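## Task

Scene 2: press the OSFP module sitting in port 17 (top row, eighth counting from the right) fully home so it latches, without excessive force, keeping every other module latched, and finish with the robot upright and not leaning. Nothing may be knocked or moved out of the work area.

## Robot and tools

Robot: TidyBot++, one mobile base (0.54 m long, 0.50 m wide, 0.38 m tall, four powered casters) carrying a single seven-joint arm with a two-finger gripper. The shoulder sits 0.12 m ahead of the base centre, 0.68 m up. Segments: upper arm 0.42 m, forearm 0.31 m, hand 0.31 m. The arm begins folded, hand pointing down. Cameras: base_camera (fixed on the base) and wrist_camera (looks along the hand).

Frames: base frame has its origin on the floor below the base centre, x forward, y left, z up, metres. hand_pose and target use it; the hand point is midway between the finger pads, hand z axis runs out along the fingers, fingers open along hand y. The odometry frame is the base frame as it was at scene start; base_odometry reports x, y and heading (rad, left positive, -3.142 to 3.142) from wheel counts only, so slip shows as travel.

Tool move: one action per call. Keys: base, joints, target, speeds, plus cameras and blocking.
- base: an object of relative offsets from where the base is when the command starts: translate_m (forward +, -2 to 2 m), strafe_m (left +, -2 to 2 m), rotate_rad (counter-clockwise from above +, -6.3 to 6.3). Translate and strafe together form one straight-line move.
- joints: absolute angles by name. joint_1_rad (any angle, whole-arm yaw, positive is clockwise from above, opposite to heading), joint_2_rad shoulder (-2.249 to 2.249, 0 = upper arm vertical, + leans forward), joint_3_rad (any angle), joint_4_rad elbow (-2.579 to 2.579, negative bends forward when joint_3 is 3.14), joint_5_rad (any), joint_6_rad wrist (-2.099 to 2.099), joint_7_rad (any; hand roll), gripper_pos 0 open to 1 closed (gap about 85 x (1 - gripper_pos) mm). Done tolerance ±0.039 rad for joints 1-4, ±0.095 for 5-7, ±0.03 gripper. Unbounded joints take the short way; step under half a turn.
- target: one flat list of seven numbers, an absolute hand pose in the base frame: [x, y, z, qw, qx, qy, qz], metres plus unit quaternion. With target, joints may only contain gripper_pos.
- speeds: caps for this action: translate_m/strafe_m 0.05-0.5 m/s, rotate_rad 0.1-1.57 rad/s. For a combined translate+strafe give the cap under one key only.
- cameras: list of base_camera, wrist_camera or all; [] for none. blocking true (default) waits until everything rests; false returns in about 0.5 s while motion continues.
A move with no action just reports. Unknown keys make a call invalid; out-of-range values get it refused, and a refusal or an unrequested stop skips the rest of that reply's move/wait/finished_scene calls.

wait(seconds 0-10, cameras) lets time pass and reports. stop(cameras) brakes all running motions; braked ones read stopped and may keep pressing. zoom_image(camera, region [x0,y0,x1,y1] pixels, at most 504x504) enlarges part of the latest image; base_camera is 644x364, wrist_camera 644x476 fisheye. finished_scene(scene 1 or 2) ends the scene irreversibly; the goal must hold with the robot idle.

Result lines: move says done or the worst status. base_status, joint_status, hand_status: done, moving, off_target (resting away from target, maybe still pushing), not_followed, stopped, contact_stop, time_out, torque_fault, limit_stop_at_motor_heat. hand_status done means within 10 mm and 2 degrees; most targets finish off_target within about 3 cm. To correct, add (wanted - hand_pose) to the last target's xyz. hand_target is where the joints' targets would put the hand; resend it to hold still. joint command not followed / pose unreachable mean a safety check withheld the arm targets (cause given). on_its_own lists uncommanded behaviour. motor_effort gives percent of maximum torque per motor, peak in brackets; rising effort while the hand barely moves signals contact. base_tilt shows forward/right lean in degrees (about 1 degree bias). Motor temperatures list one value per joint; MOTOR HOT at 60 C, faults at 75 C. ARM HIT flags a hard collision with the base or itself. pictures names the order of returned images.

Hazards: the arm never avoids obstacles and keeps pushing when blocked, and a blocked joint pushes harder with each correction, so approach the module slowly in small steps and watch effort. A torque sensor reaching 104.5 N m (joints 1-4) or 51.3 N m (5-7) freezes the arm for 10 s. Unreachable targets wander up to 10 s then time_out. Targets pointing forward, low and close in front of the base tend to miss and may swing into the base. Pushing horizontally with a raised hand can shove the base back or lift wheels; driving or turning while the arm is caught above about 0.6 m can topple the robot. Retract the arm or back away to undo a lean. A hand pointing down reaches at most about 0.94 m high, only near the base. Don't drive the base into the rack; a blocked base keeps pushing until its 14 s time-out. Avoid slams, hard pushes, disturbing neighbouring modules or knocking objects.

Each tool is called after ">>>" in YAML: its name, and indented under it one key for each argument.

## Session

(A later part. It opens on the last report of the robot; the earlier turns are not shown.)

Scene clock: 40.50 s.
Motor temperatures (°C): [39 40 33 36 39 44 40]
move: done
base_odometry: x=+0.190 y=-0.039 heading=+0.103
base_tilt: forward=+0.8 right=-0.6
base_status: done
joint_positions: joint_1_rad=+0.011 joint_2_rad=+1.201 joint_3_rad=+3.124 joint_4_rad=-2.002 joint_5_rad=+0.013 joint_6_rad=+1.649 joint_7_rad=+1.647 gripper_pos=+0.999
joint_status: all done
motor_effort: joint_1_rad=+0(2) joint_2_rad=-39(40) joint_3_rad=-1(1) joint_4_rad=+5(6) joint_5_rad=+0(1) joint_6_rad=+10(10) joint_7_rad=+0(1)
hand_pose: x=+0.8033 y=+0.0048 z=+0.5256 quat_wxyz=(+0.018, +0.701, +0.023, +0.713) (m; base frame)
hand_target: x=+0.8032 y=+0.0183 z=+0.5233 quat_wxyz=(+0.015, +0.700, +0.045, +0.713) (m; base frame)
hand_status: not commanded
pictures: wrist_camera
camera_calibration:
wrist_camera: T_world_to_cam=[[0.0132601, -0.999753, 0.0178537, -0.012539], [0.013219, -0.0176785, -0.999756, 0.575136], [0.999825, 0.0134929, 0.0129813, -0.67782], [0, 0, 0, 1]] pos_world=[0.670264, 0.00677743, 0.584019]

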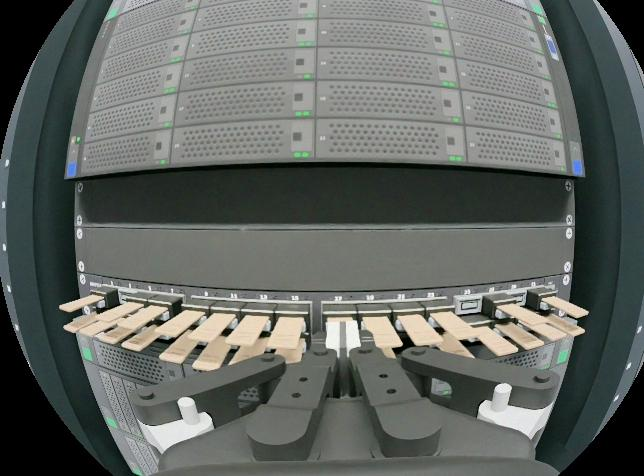

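>>> move:
  base: {"translate_m": 0.006}
  speeds: {"translate_m": 0.05}
  cameras: ["wrist_camera"]

>>> zoom_image:
  camera: "wrist_camera"
  region: [300, 270, 390, 340]

Scene clock: 41.67 s.
Motor temperatures (°C): [39 40 33 36 39 44 40]
move: done
base_odometry: x=+0.196 y=-0.039 heading=+0.102
base_tilt: forward=+0.8 right=-0.6
base_status: done
joint_positions: joint_1_rad=+0.011 joint_2_rad=+1.203 joint_3_rad=+3.124 joint_4_rad=-2.011 joint_5_rad=+0.013 joint_6_rad=+1.649 joint_7_rad=+1.647 gripper_pos=+0.999
joint_status: not commanded
motor_effort: joint_1_rad=+0(1) joint_2_rad=-39(44) joint_3_rad=+0(1) joint_4_rad=+6(14) joint_5_rad=+0(1) joint_6_rad=+10(10) joint_7_rad=+0(1)
hand_pose: x=+0.8002 y=+0.0048 z=+0.5219 quat_wxyz=(+0.018, +0.704, +0.024, +0.709) (m; base frame)
hand_target: x=+0.8032 y=+0.0183 z=+0.5233 quat_wxyz=(+0.015, +0.700, +0.045, +0.713) (m; base frame)
hand_status: not commanded
pictures: wrist_camera
camera_calibration:
wrist_camera: T_world_to_cam=[[0.0136012, -0.999752, 0.0176513, -0.0125395], [0.00255727, -0.0176181, -0.999842, 0.580035], [0.999904, 0.0136442, 0.002317, -0.669205], [0, 0, 0, 1]] pos_world=[0.667828, 0.00681354, 0.581715]

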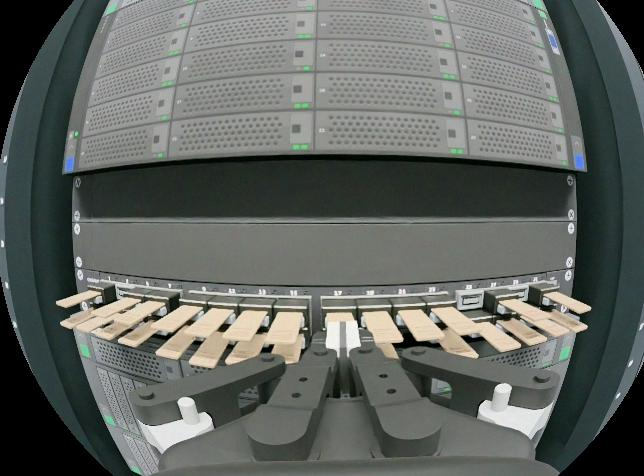

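Scaled by 5.600.

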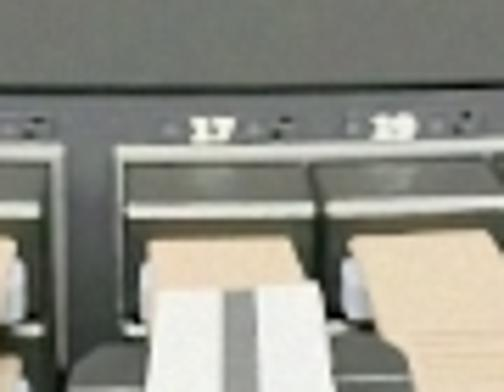

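>>> move:
  joints: {"joint_4_rad": -1.96}
  cameras: []

>>> move:
  joints: {"joint_4_rad": -1.935}
  cameras: ["wrist_camera"]

>>> zoom_image:
  camera: "wrist_camera"
  region: [300, 270, 390, 340]

Scene clock: 42.57 s.
Motor temperatures (°C): [39 40 33 36 39 44 40]
move: off_target
base_odometry: x=+0.196 y=-0.039 heading=+0.102
base_tilt: forward=+0.8 right=-0.7
base_status: not commanded
joint_positions: joint_1_rad=+0.011 joint_2_rad=+1.204 joint_3_rad=+3.124 joint_4_rad=-2.009 joint_5_rad=+0.013 joint_6_rad=+1.649 joint_7_rad=+1.647 gripper_pos=+0.999
joint_status: joint_4_rad off_target (ended at -2.009, target -1.960)
motor_effort: joint_1_rad=+1(1) joint_2_rad=-42(42) joint_3_rad=+0(0) joint_4_rad=+10(11) joint_5_rad=-1(1) joint_6_rad=+10(10) joint_7_rad=+0(1)
hand_pose: x=+0.8006 y=+0.0048 z=+0.5218 quat_wxyz=(+0.018, +0.704, +0.023, +0.709) (m; base frame)
hand_target: x=+0.8147 y=+0.0182 z=+0.5346 quat_wxyz=(+0.016, +0.686, +0.045, +0.726) (m; base frame)
hand_status: not commanded
pictures: none
No camera images: "cameras" was empty.

Scene clock: 43.17 s.
Motor temperatures (°C): [39 40 33 36 39 44 40]
move: off_target
base_odometry: x=+0.196 y=-0.039 heading=+0.102
base_tilt: forward=+0.8 right=-0.6
base_status: not commanded
joint_positions: joint_1_rad=+0.011 joint_2_rad=+1.207 joint_3_rad=+3.124 joint_4_rad=-2.006 joint_5_rad=+0.013 joint_6_rad=+1.649 joint_7_rad=+1.647 gripper_pos=+0.999
joint_status: joint_4_rad off_target (ended at -2.006, target -1.935)
motor_effort: joint_1_rad=+0(1) joint_2_rad=-44(44) joint_3_rad=+0(0) joint_4_rad=+13(14) joint_5_rad=+0(1) joint_6_rad=+10(10) joint_7_rad=+0(1)
hand_pose: x=+0.8010 y=+0.0048 z=+0.5202 quat_wxyz=(+0.018, +0.704, +0.023, +0.709) (m; base frame)
hand_target: x=+0.8220 y=+0.0182 z=+0.5423 quat_wxyz=(+0.017, +0.677, +0.045, +0.735) (m; base frame)
hand_status: not commanded
pictures: wrist_camera
camera_calibration:
wrist_camera: T_world_to_cam=[[0.0135129, -0.999753, 0.0176285, -0.0124606], [0.00290796, -0.0175908, -0.999841, 0.578064], [0.999904, 0.013562, 0.00266954, -0.670181], [0, 0, 0, 1]] pos_world=[0.668604, 0.00680005, 0.579981]

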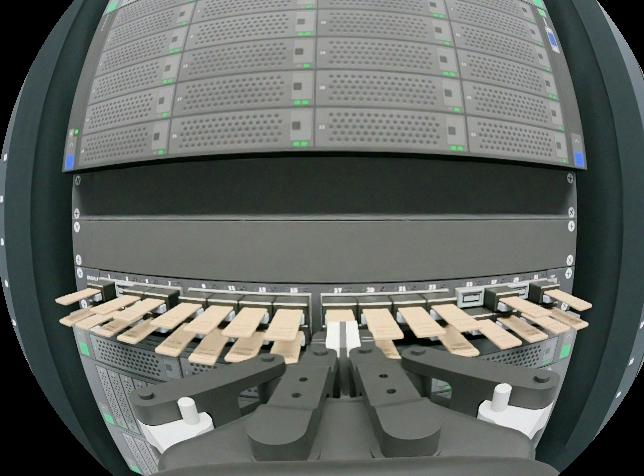

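Scaled by 5.600.

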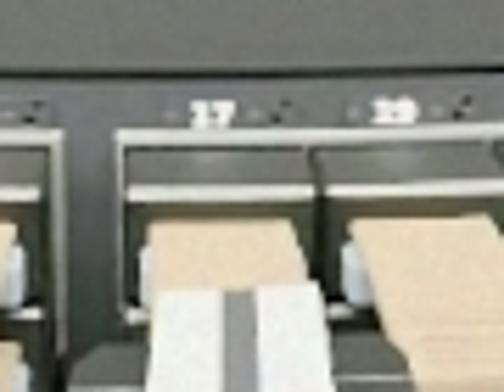

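>>> move:
  cameras: ["wrist_camera"]

Scene clock: 44.23 s.
Motor temperatures (°C): [38 40 33 36 39 44 40]
base_odometry: x=+0.196 y=-0.039 heading=+0.102
base_tilt: forward=+0.8 right=-0.7
base_status: not commanded
joint_positions: joint_1_rad=+0.011 joint_2_rad=+1.207 joint_3_rad=+3.124 joint_4_rad=-2.006 joint_5_rad=+0.013 joint_6_rad=+1.649 joint_7_rad=+1.647 gripper_pos=+0.999
joint_status: joint_4_rad off_target (ended at -2.006, target -1.935)
motor_effort: joint_1_rad=+0(1) joint_2_rad=-44(44) joint_3_rad=+0(0) joint_4_rad=+13(14) joint_5_rad=+0(1) joint_6_rad=+10(10) joint_7_rad=+0(1)
hand_pose: x=+0.8010 y=+0.0048 z=+0.5202 quat_wxyz=(+0.018, +0.704, +0.023, +0.709) (m; base frame)
hand_target: x=+0.8220 y=+0.0182 z=+0.5423 quat_wxyz=(+0.017, +0.677, +0.045, +0.735) (m; base frame)
hand_status: not commanded
pictures: wrist_camera
camera_calibration:
wrist_camera: T_world_to_cam=[[0.0135119, -0.999753, 0.017629, -0.0124605], [0.00293733, -0.0175909, -0.999841, 0.578049], [0.999904, 0.0135615, 0.00269892, -0.670205], [0, 0, 0, 1]] pos_world=[0.668611, 0.00679994, 0.579985]

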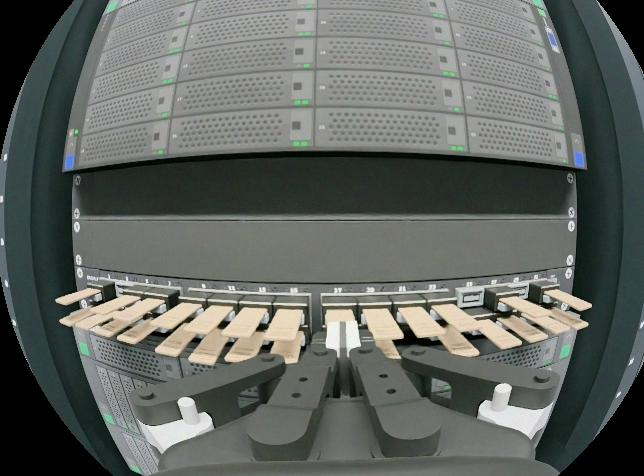

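>>> move:
  joints: {"joint_4_rad": -1.91, "joint_2_rad": 1.203}
  cameras: []

>>> move:
  joints: {"joint_4_rad": -1.885}
  cameras: ["wrist_camera"]

Scene clock: 45.07 s.
Motor temperatures (°C): [38 40 33 36 39 44 40]
move: off_target
base_odometry: x=+0.196 y=-0.039 heading=+0.102
base_tilt: forward=+0.8 right=-0.6
base_status: not commanded
joint_positions: joint_1_rad=+0.011 joint_2_rad=+1.217 joint_3_rad=+3.124 joint_4_rad=-1.998 joint_5_rad=+0.013 joint_6_rad=+1.649 joint_7_rad=+1.647 gripper_pos=+0.999
joint_status: joint_4_rad off_target (ended at -1.998, target -1.910); the others done
motor_effort: joint_1_rad=+0(1) joint_2_rad=-47(47) joint_3_rad=+0(1) joint_4_rad=+16(18) joint_5_rad=+0(1) joint_6_rad=+12(12) joint_7_rad=+0(1)
hand_pose: x=+0.8018 y=+0.0048 z=+0.5156 quat_wxyz=(+0.018, +0.705, +0.023, +0.708) (m; base frame)
hand_target: x=+0.8297 y=+0.0181 z=+0.5529 quat_wxyz=(+0.017, +0.666, +0.044, +0.744) (m; base frame)
hand_status: not commanded
pictures: none
No camera images: "cameras" was empty.

Scene clock: 45.80 s.
Motor temperatures (°C): [38 40 33 36 39 44 40]
move: off_target
base_odometry: x=+0.196 y=-0.039 heading=+0.102
base_tilt: forward=+0.9 right=-0.7
base_status: not commanded
joint_positions: joint_1_rad=+0.011 joint_2_rad=+1.235 joint_3_rad=+3.124 joint_4_rad=-1.979 joint_5_rad=+0.013 joint_6_rad=+1.645 joint_7_rad=+1.647 gripper_pos=+0.999
joint_status: joint_4_rad off_target (ended at -1.979, target -1.885)
motor_effort: joint_1_rad=+0(1) joint_2_rad=-51(51) joint_3_rad=+0(1) joint_4_rad=+18(19) joint_5_rad=+0(1) joint_6_rad=+14(14) joint_7_rad=+0(1)
hand_pose: x=+0.8046 y=+0.0047 z=+0.5075 quat_wxyz=(+0.018, +0.706, +0.023, +0.707) (m; base frame)
hand_target: x=+0.8366 y=+0.0181 z=+0.5610 quat_wxyz=(+0.018, +0.657, +0.044, +0.753) (m; base frame)
hand_status: not commanded
pictures: wrist_camera
camera_calibration:
wrist_camera: T_world_to_cam=[[0.0132377, -0.999761, 0.0174102, -0.0120483], [-0.00262483, -0.0174464, -0.999844, 0.569805], [0.999909, 0.01319, -0.00285516, -0.670977], [0, 0, 0, 1]] pos_world=[0.672571, 0.00674584, 0.56801]

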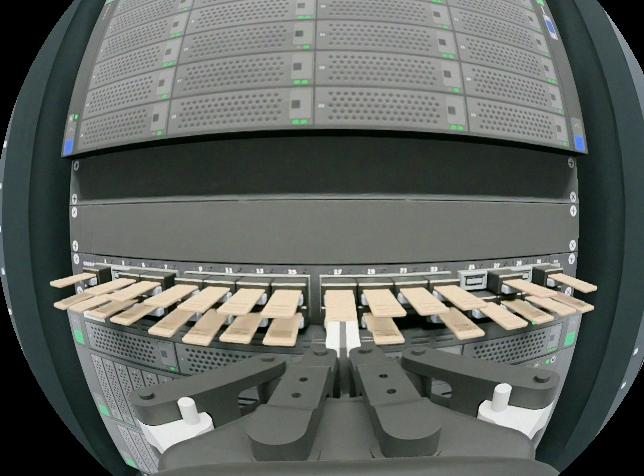

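>>> zoom_image:
  camera: "wrist_camera"
  region: [260, 255, 430, 355]

Scaled by 2.965.

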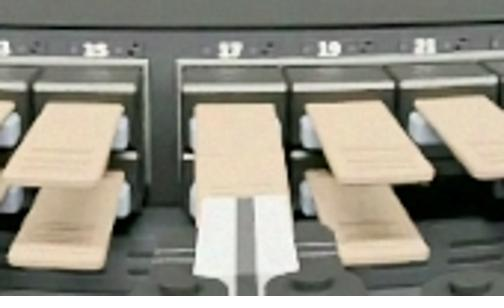

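>>> move:
  joints: {"joint_4_rad": -2.0}
  cameras: []

>>> move:
  base: {"translate_m": -0.05}
  speeds: {"translate_m": 0.15}
  cameras: ["wrist_camera"]

Scene clock: 48.87 s.
Motor temperatures (°C): [38 40 33 36 39 44 40]
move: done
base_odometry: x=+0.196 y=-0.039 heading=+0.102
base_tilt: forward=+0.8 right=-0.7
base_status: not commanded
joint_positions: joint_1_rad=+0.011 joint_2_rad=+1.209 joint_3_rad=+3.124 joint_4_rad=-2.006 joint_5_rad=+0.013 joint_6_rad=+1.645 joint_7_rad=+1.647 gripper_pos=+0.999
joint_status: all done
motor_effort: joint_1_rad=+0(1) joint_2_rad=-40(51) joint_3_rad=-1(1) joint_4_rad=+7(17) joint_5_rad=+0(1) joint_6_rad=+10(14) joint_7_rad=+0(1)
hand_pose: x=+0.8008 y=+0.0048 z=+0.5180 quat_wxyz=(+0.018, +0.706, +0.024, +0.707) (m; base frame)
hand_target: x=+0.8032 y=+0.0183 z=+0.5255 quat_wxyz=(+0.015, +0.699, +0.045, +0.714) (m; base frame)
hand_status: not commanded
pictures: none
No camera images: "cameras" was empty.

Scene clock: 49.80 s.
Motor temperatures (°C): [38 40 33 36 39 44 40]
move: done
base_odometry: x=+0.146 y=-0.044 heading=+0.102
base_tilt: forward=+0.8 right=-0.6
base_status: done
joint_positions: joint_1_rad=+0.011 joint_2_rad=+1.203 joint_3_rad=+3.124 joint_4_rad=-2.001 joint_5_rad=+0.013 joint_6_rad=+1.645 joint_7_rad=+1.647 gripper_pos=+0.999
joint_status: not commanded
motor_effort: joint_1_rad=+0(2) joint_2_rad=-39(40) joint_3_rad=-1(2) joint_4_rad=+5(7) joint_5_rad=+0(1) joint_6_rad=+9(10) joint_7_rad=+0(1)
hand_pose: x=+0.8033 y=+0.0049 z=+0.5231 quat_wxyz=(+0.018, +0.703, +0.023, +0.711) (m; base frame)
hand_target: x=+0.8032 y=+0.0183 z=+0.5255 quat_wxyz=(+0.015, +0.699, +0.045, +0.714) (m; base frame)
hand_status: not commanded
pictures: wrist_camera
camera_calibration:
wrist_camera: T_world_to_cam=[[0.0135268, -0.99975, 0.0177993, -0.012581], [0.00796286, -0.0176927, -0.999812, 0.57693], [0.999877, 0.013666, 0.00772155, -0.675115], [0, 0, 0, 1]] pos_world=[0.670608, 0.00685571, 0.582258]

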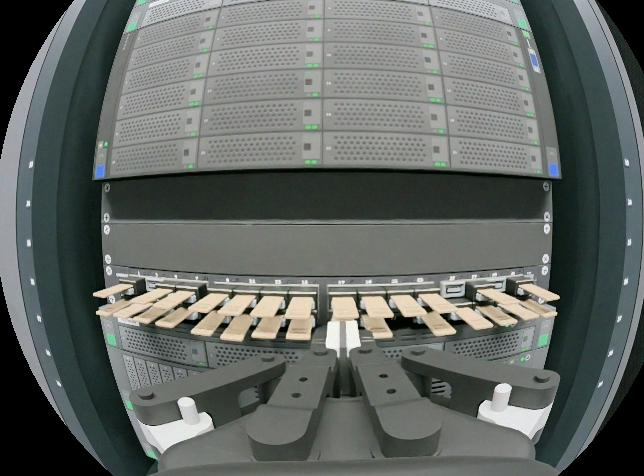

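>>> zoom_image:
  camera: "wrist_camera"
  region: [260, 265, 430, 345]

Scaled by 2.965.

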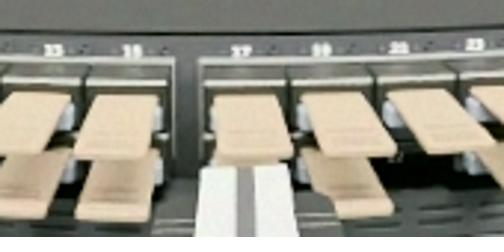

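>>> move:
  joints: {"joint_2_rad": 0.488, "joint_4_rad": -2.01, "joint_6_rad": 0.143}
  cameras: ["wrist_camera"]

Scene clock: 54.93 s.
Motor temperatures (°C): [38 40 33 36 39 44 40]
move: done
base_odometry: x=+0.146 y=-0.044 heading=+0.102
base_tilt: forward=+0.8 right=-0.6
base_status: not commanded
joint_positions: joint_1_rad=+0.011 joint_2_rad=+0.488 joint_3_rad=+3.124 joint_4_rad=-2.001 joint_5_rad=+0.013 joint_6_rad=+0.182 joint_7_rad=+1.647 gripper_pos=+0.999
joint_status: all done
motor_effort: joint_1_rad=-1(2) joint_2_rad=-32(42) joint_3_rad=+0(1) joint_4_rad=+14(15) joint_5_rad=+0(1) joint_6_rad=+7(11) joint_7_rad=+0(1)
hand_pose: x=+0.7375 y=+0.0058 z=+0.5945 quat_wxyz=(+0.012, +0.913, +0.042, +0.405) (m; base frame)
hand_target: x=+0.7251 y=+0.0099 z=+0.5822 quat_wxyz=(+0.019, +0.921, +0.069, +0.383) (m; base frame)
hand_status: not commanded
pictures: wrist_camera
camera_calibration:
wrist_camera: T_world_to_cam=[[0.0429094, -0.998849, 0.0214455, -0.0358372], [-0.673817, -0.0447816, -0.73754, 0.995917], [0.737652, 0.0171971, -0.674963, -0.0106742], [0, 0, 0, 1]] pos_world=[0.680477, 0.0089863, 0.728093]

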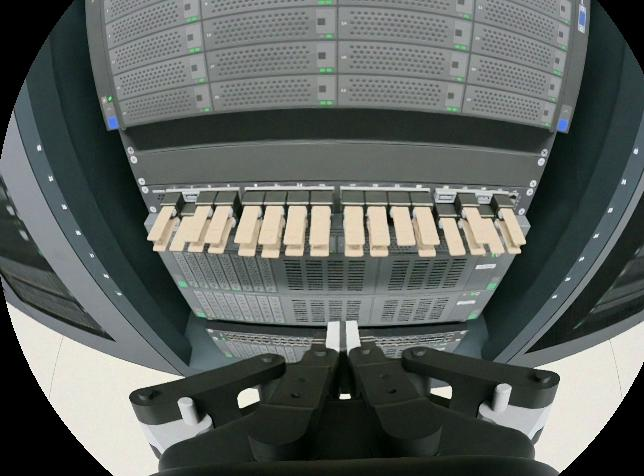

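>>> zoom_image:
  camera: "wrist_camera"
  region: [280, 175, 420, 265]

>>> zoom_image:
  camera: "wrist_camera"
  region: [320, 180, 390, 230]

>>> zoom_image:
  camera: "wrist_camera"
  region: [320, 220, 390, 270]

Scaled by 3.600.

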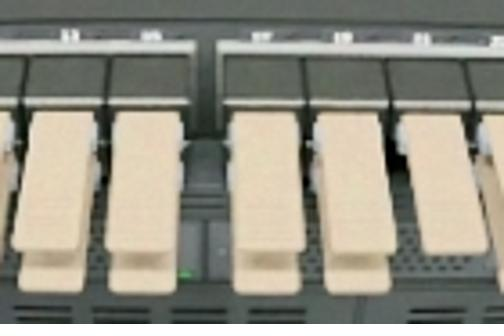

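Scaled by 7.200.

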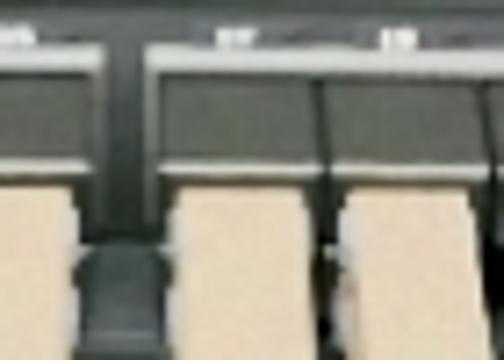

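Scaled by 7.200.

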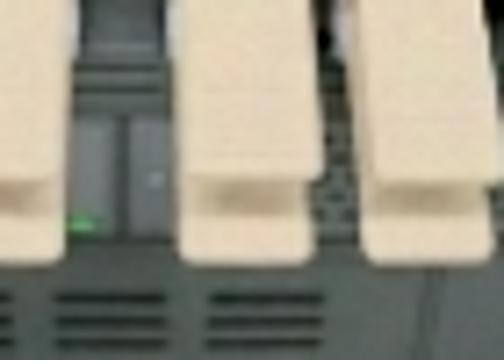

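>>> zoom_image:
  camera: "wrist_camera"
  region: [295, 185, 345, 221]

>>> zoom_image:
  camera: "wrist_camera"
  region: [335, 185, 385, 221]

>>> zoom_image:
  camera: "wrist_camera"
  region: [375, 185, 425, 221]

>>> zoom_image:
  camera: "wrist_camera"
  region: [335, 225, 385, 261]

>>> zoom_image:
  camera: "wrist_camera"
  region: [300, 225, 350, 261]

>>> zoom_image:
  camera: "wrist_camera"
  region: [375, 225, 425, 261]

Scaled by 10.080.

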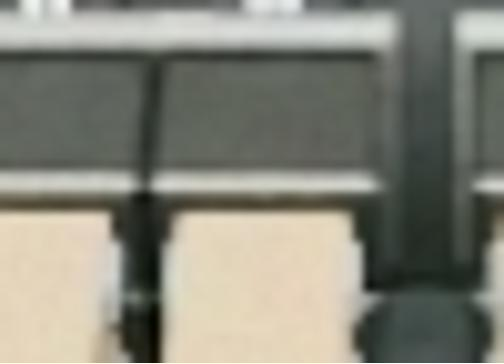

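Scaled by 10.080.

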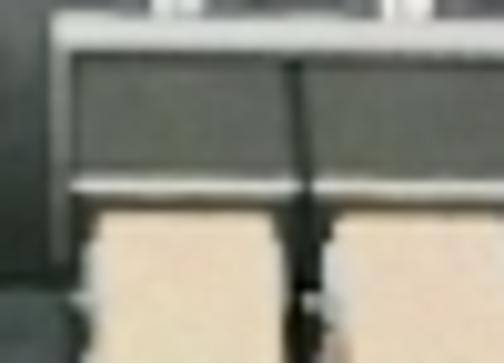

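Scaled by 10.080.

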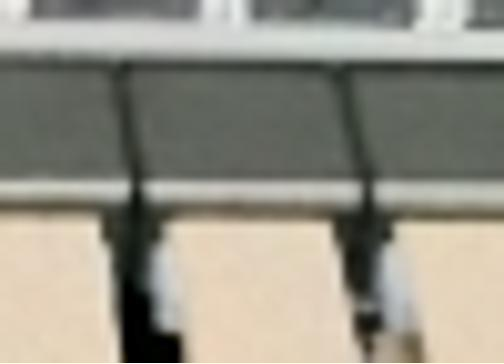

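Scaled by 10.080.

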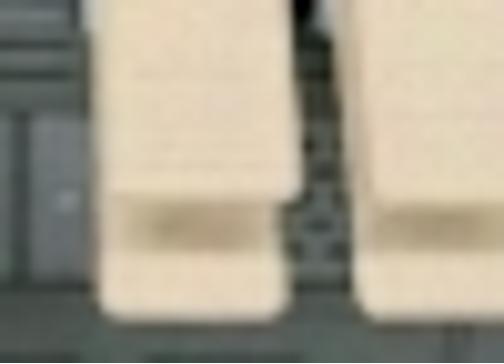

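Scaled by 10.080.

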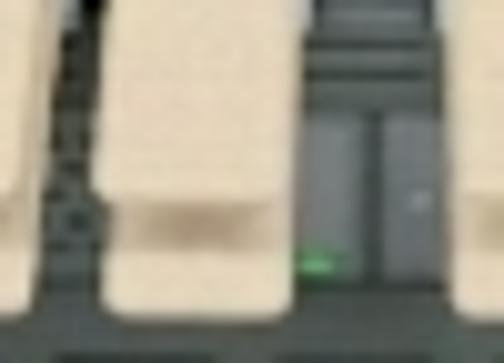

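Scaled by 10.080.

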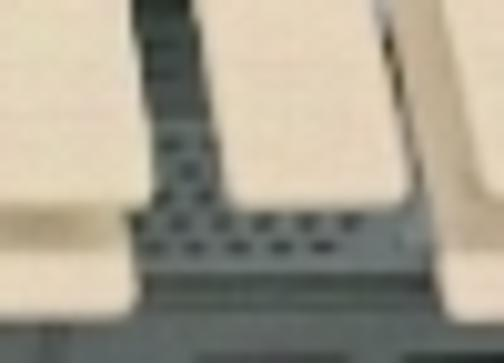

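>>> finished_scene:
  scene: 2

The scene is finished: the task was done.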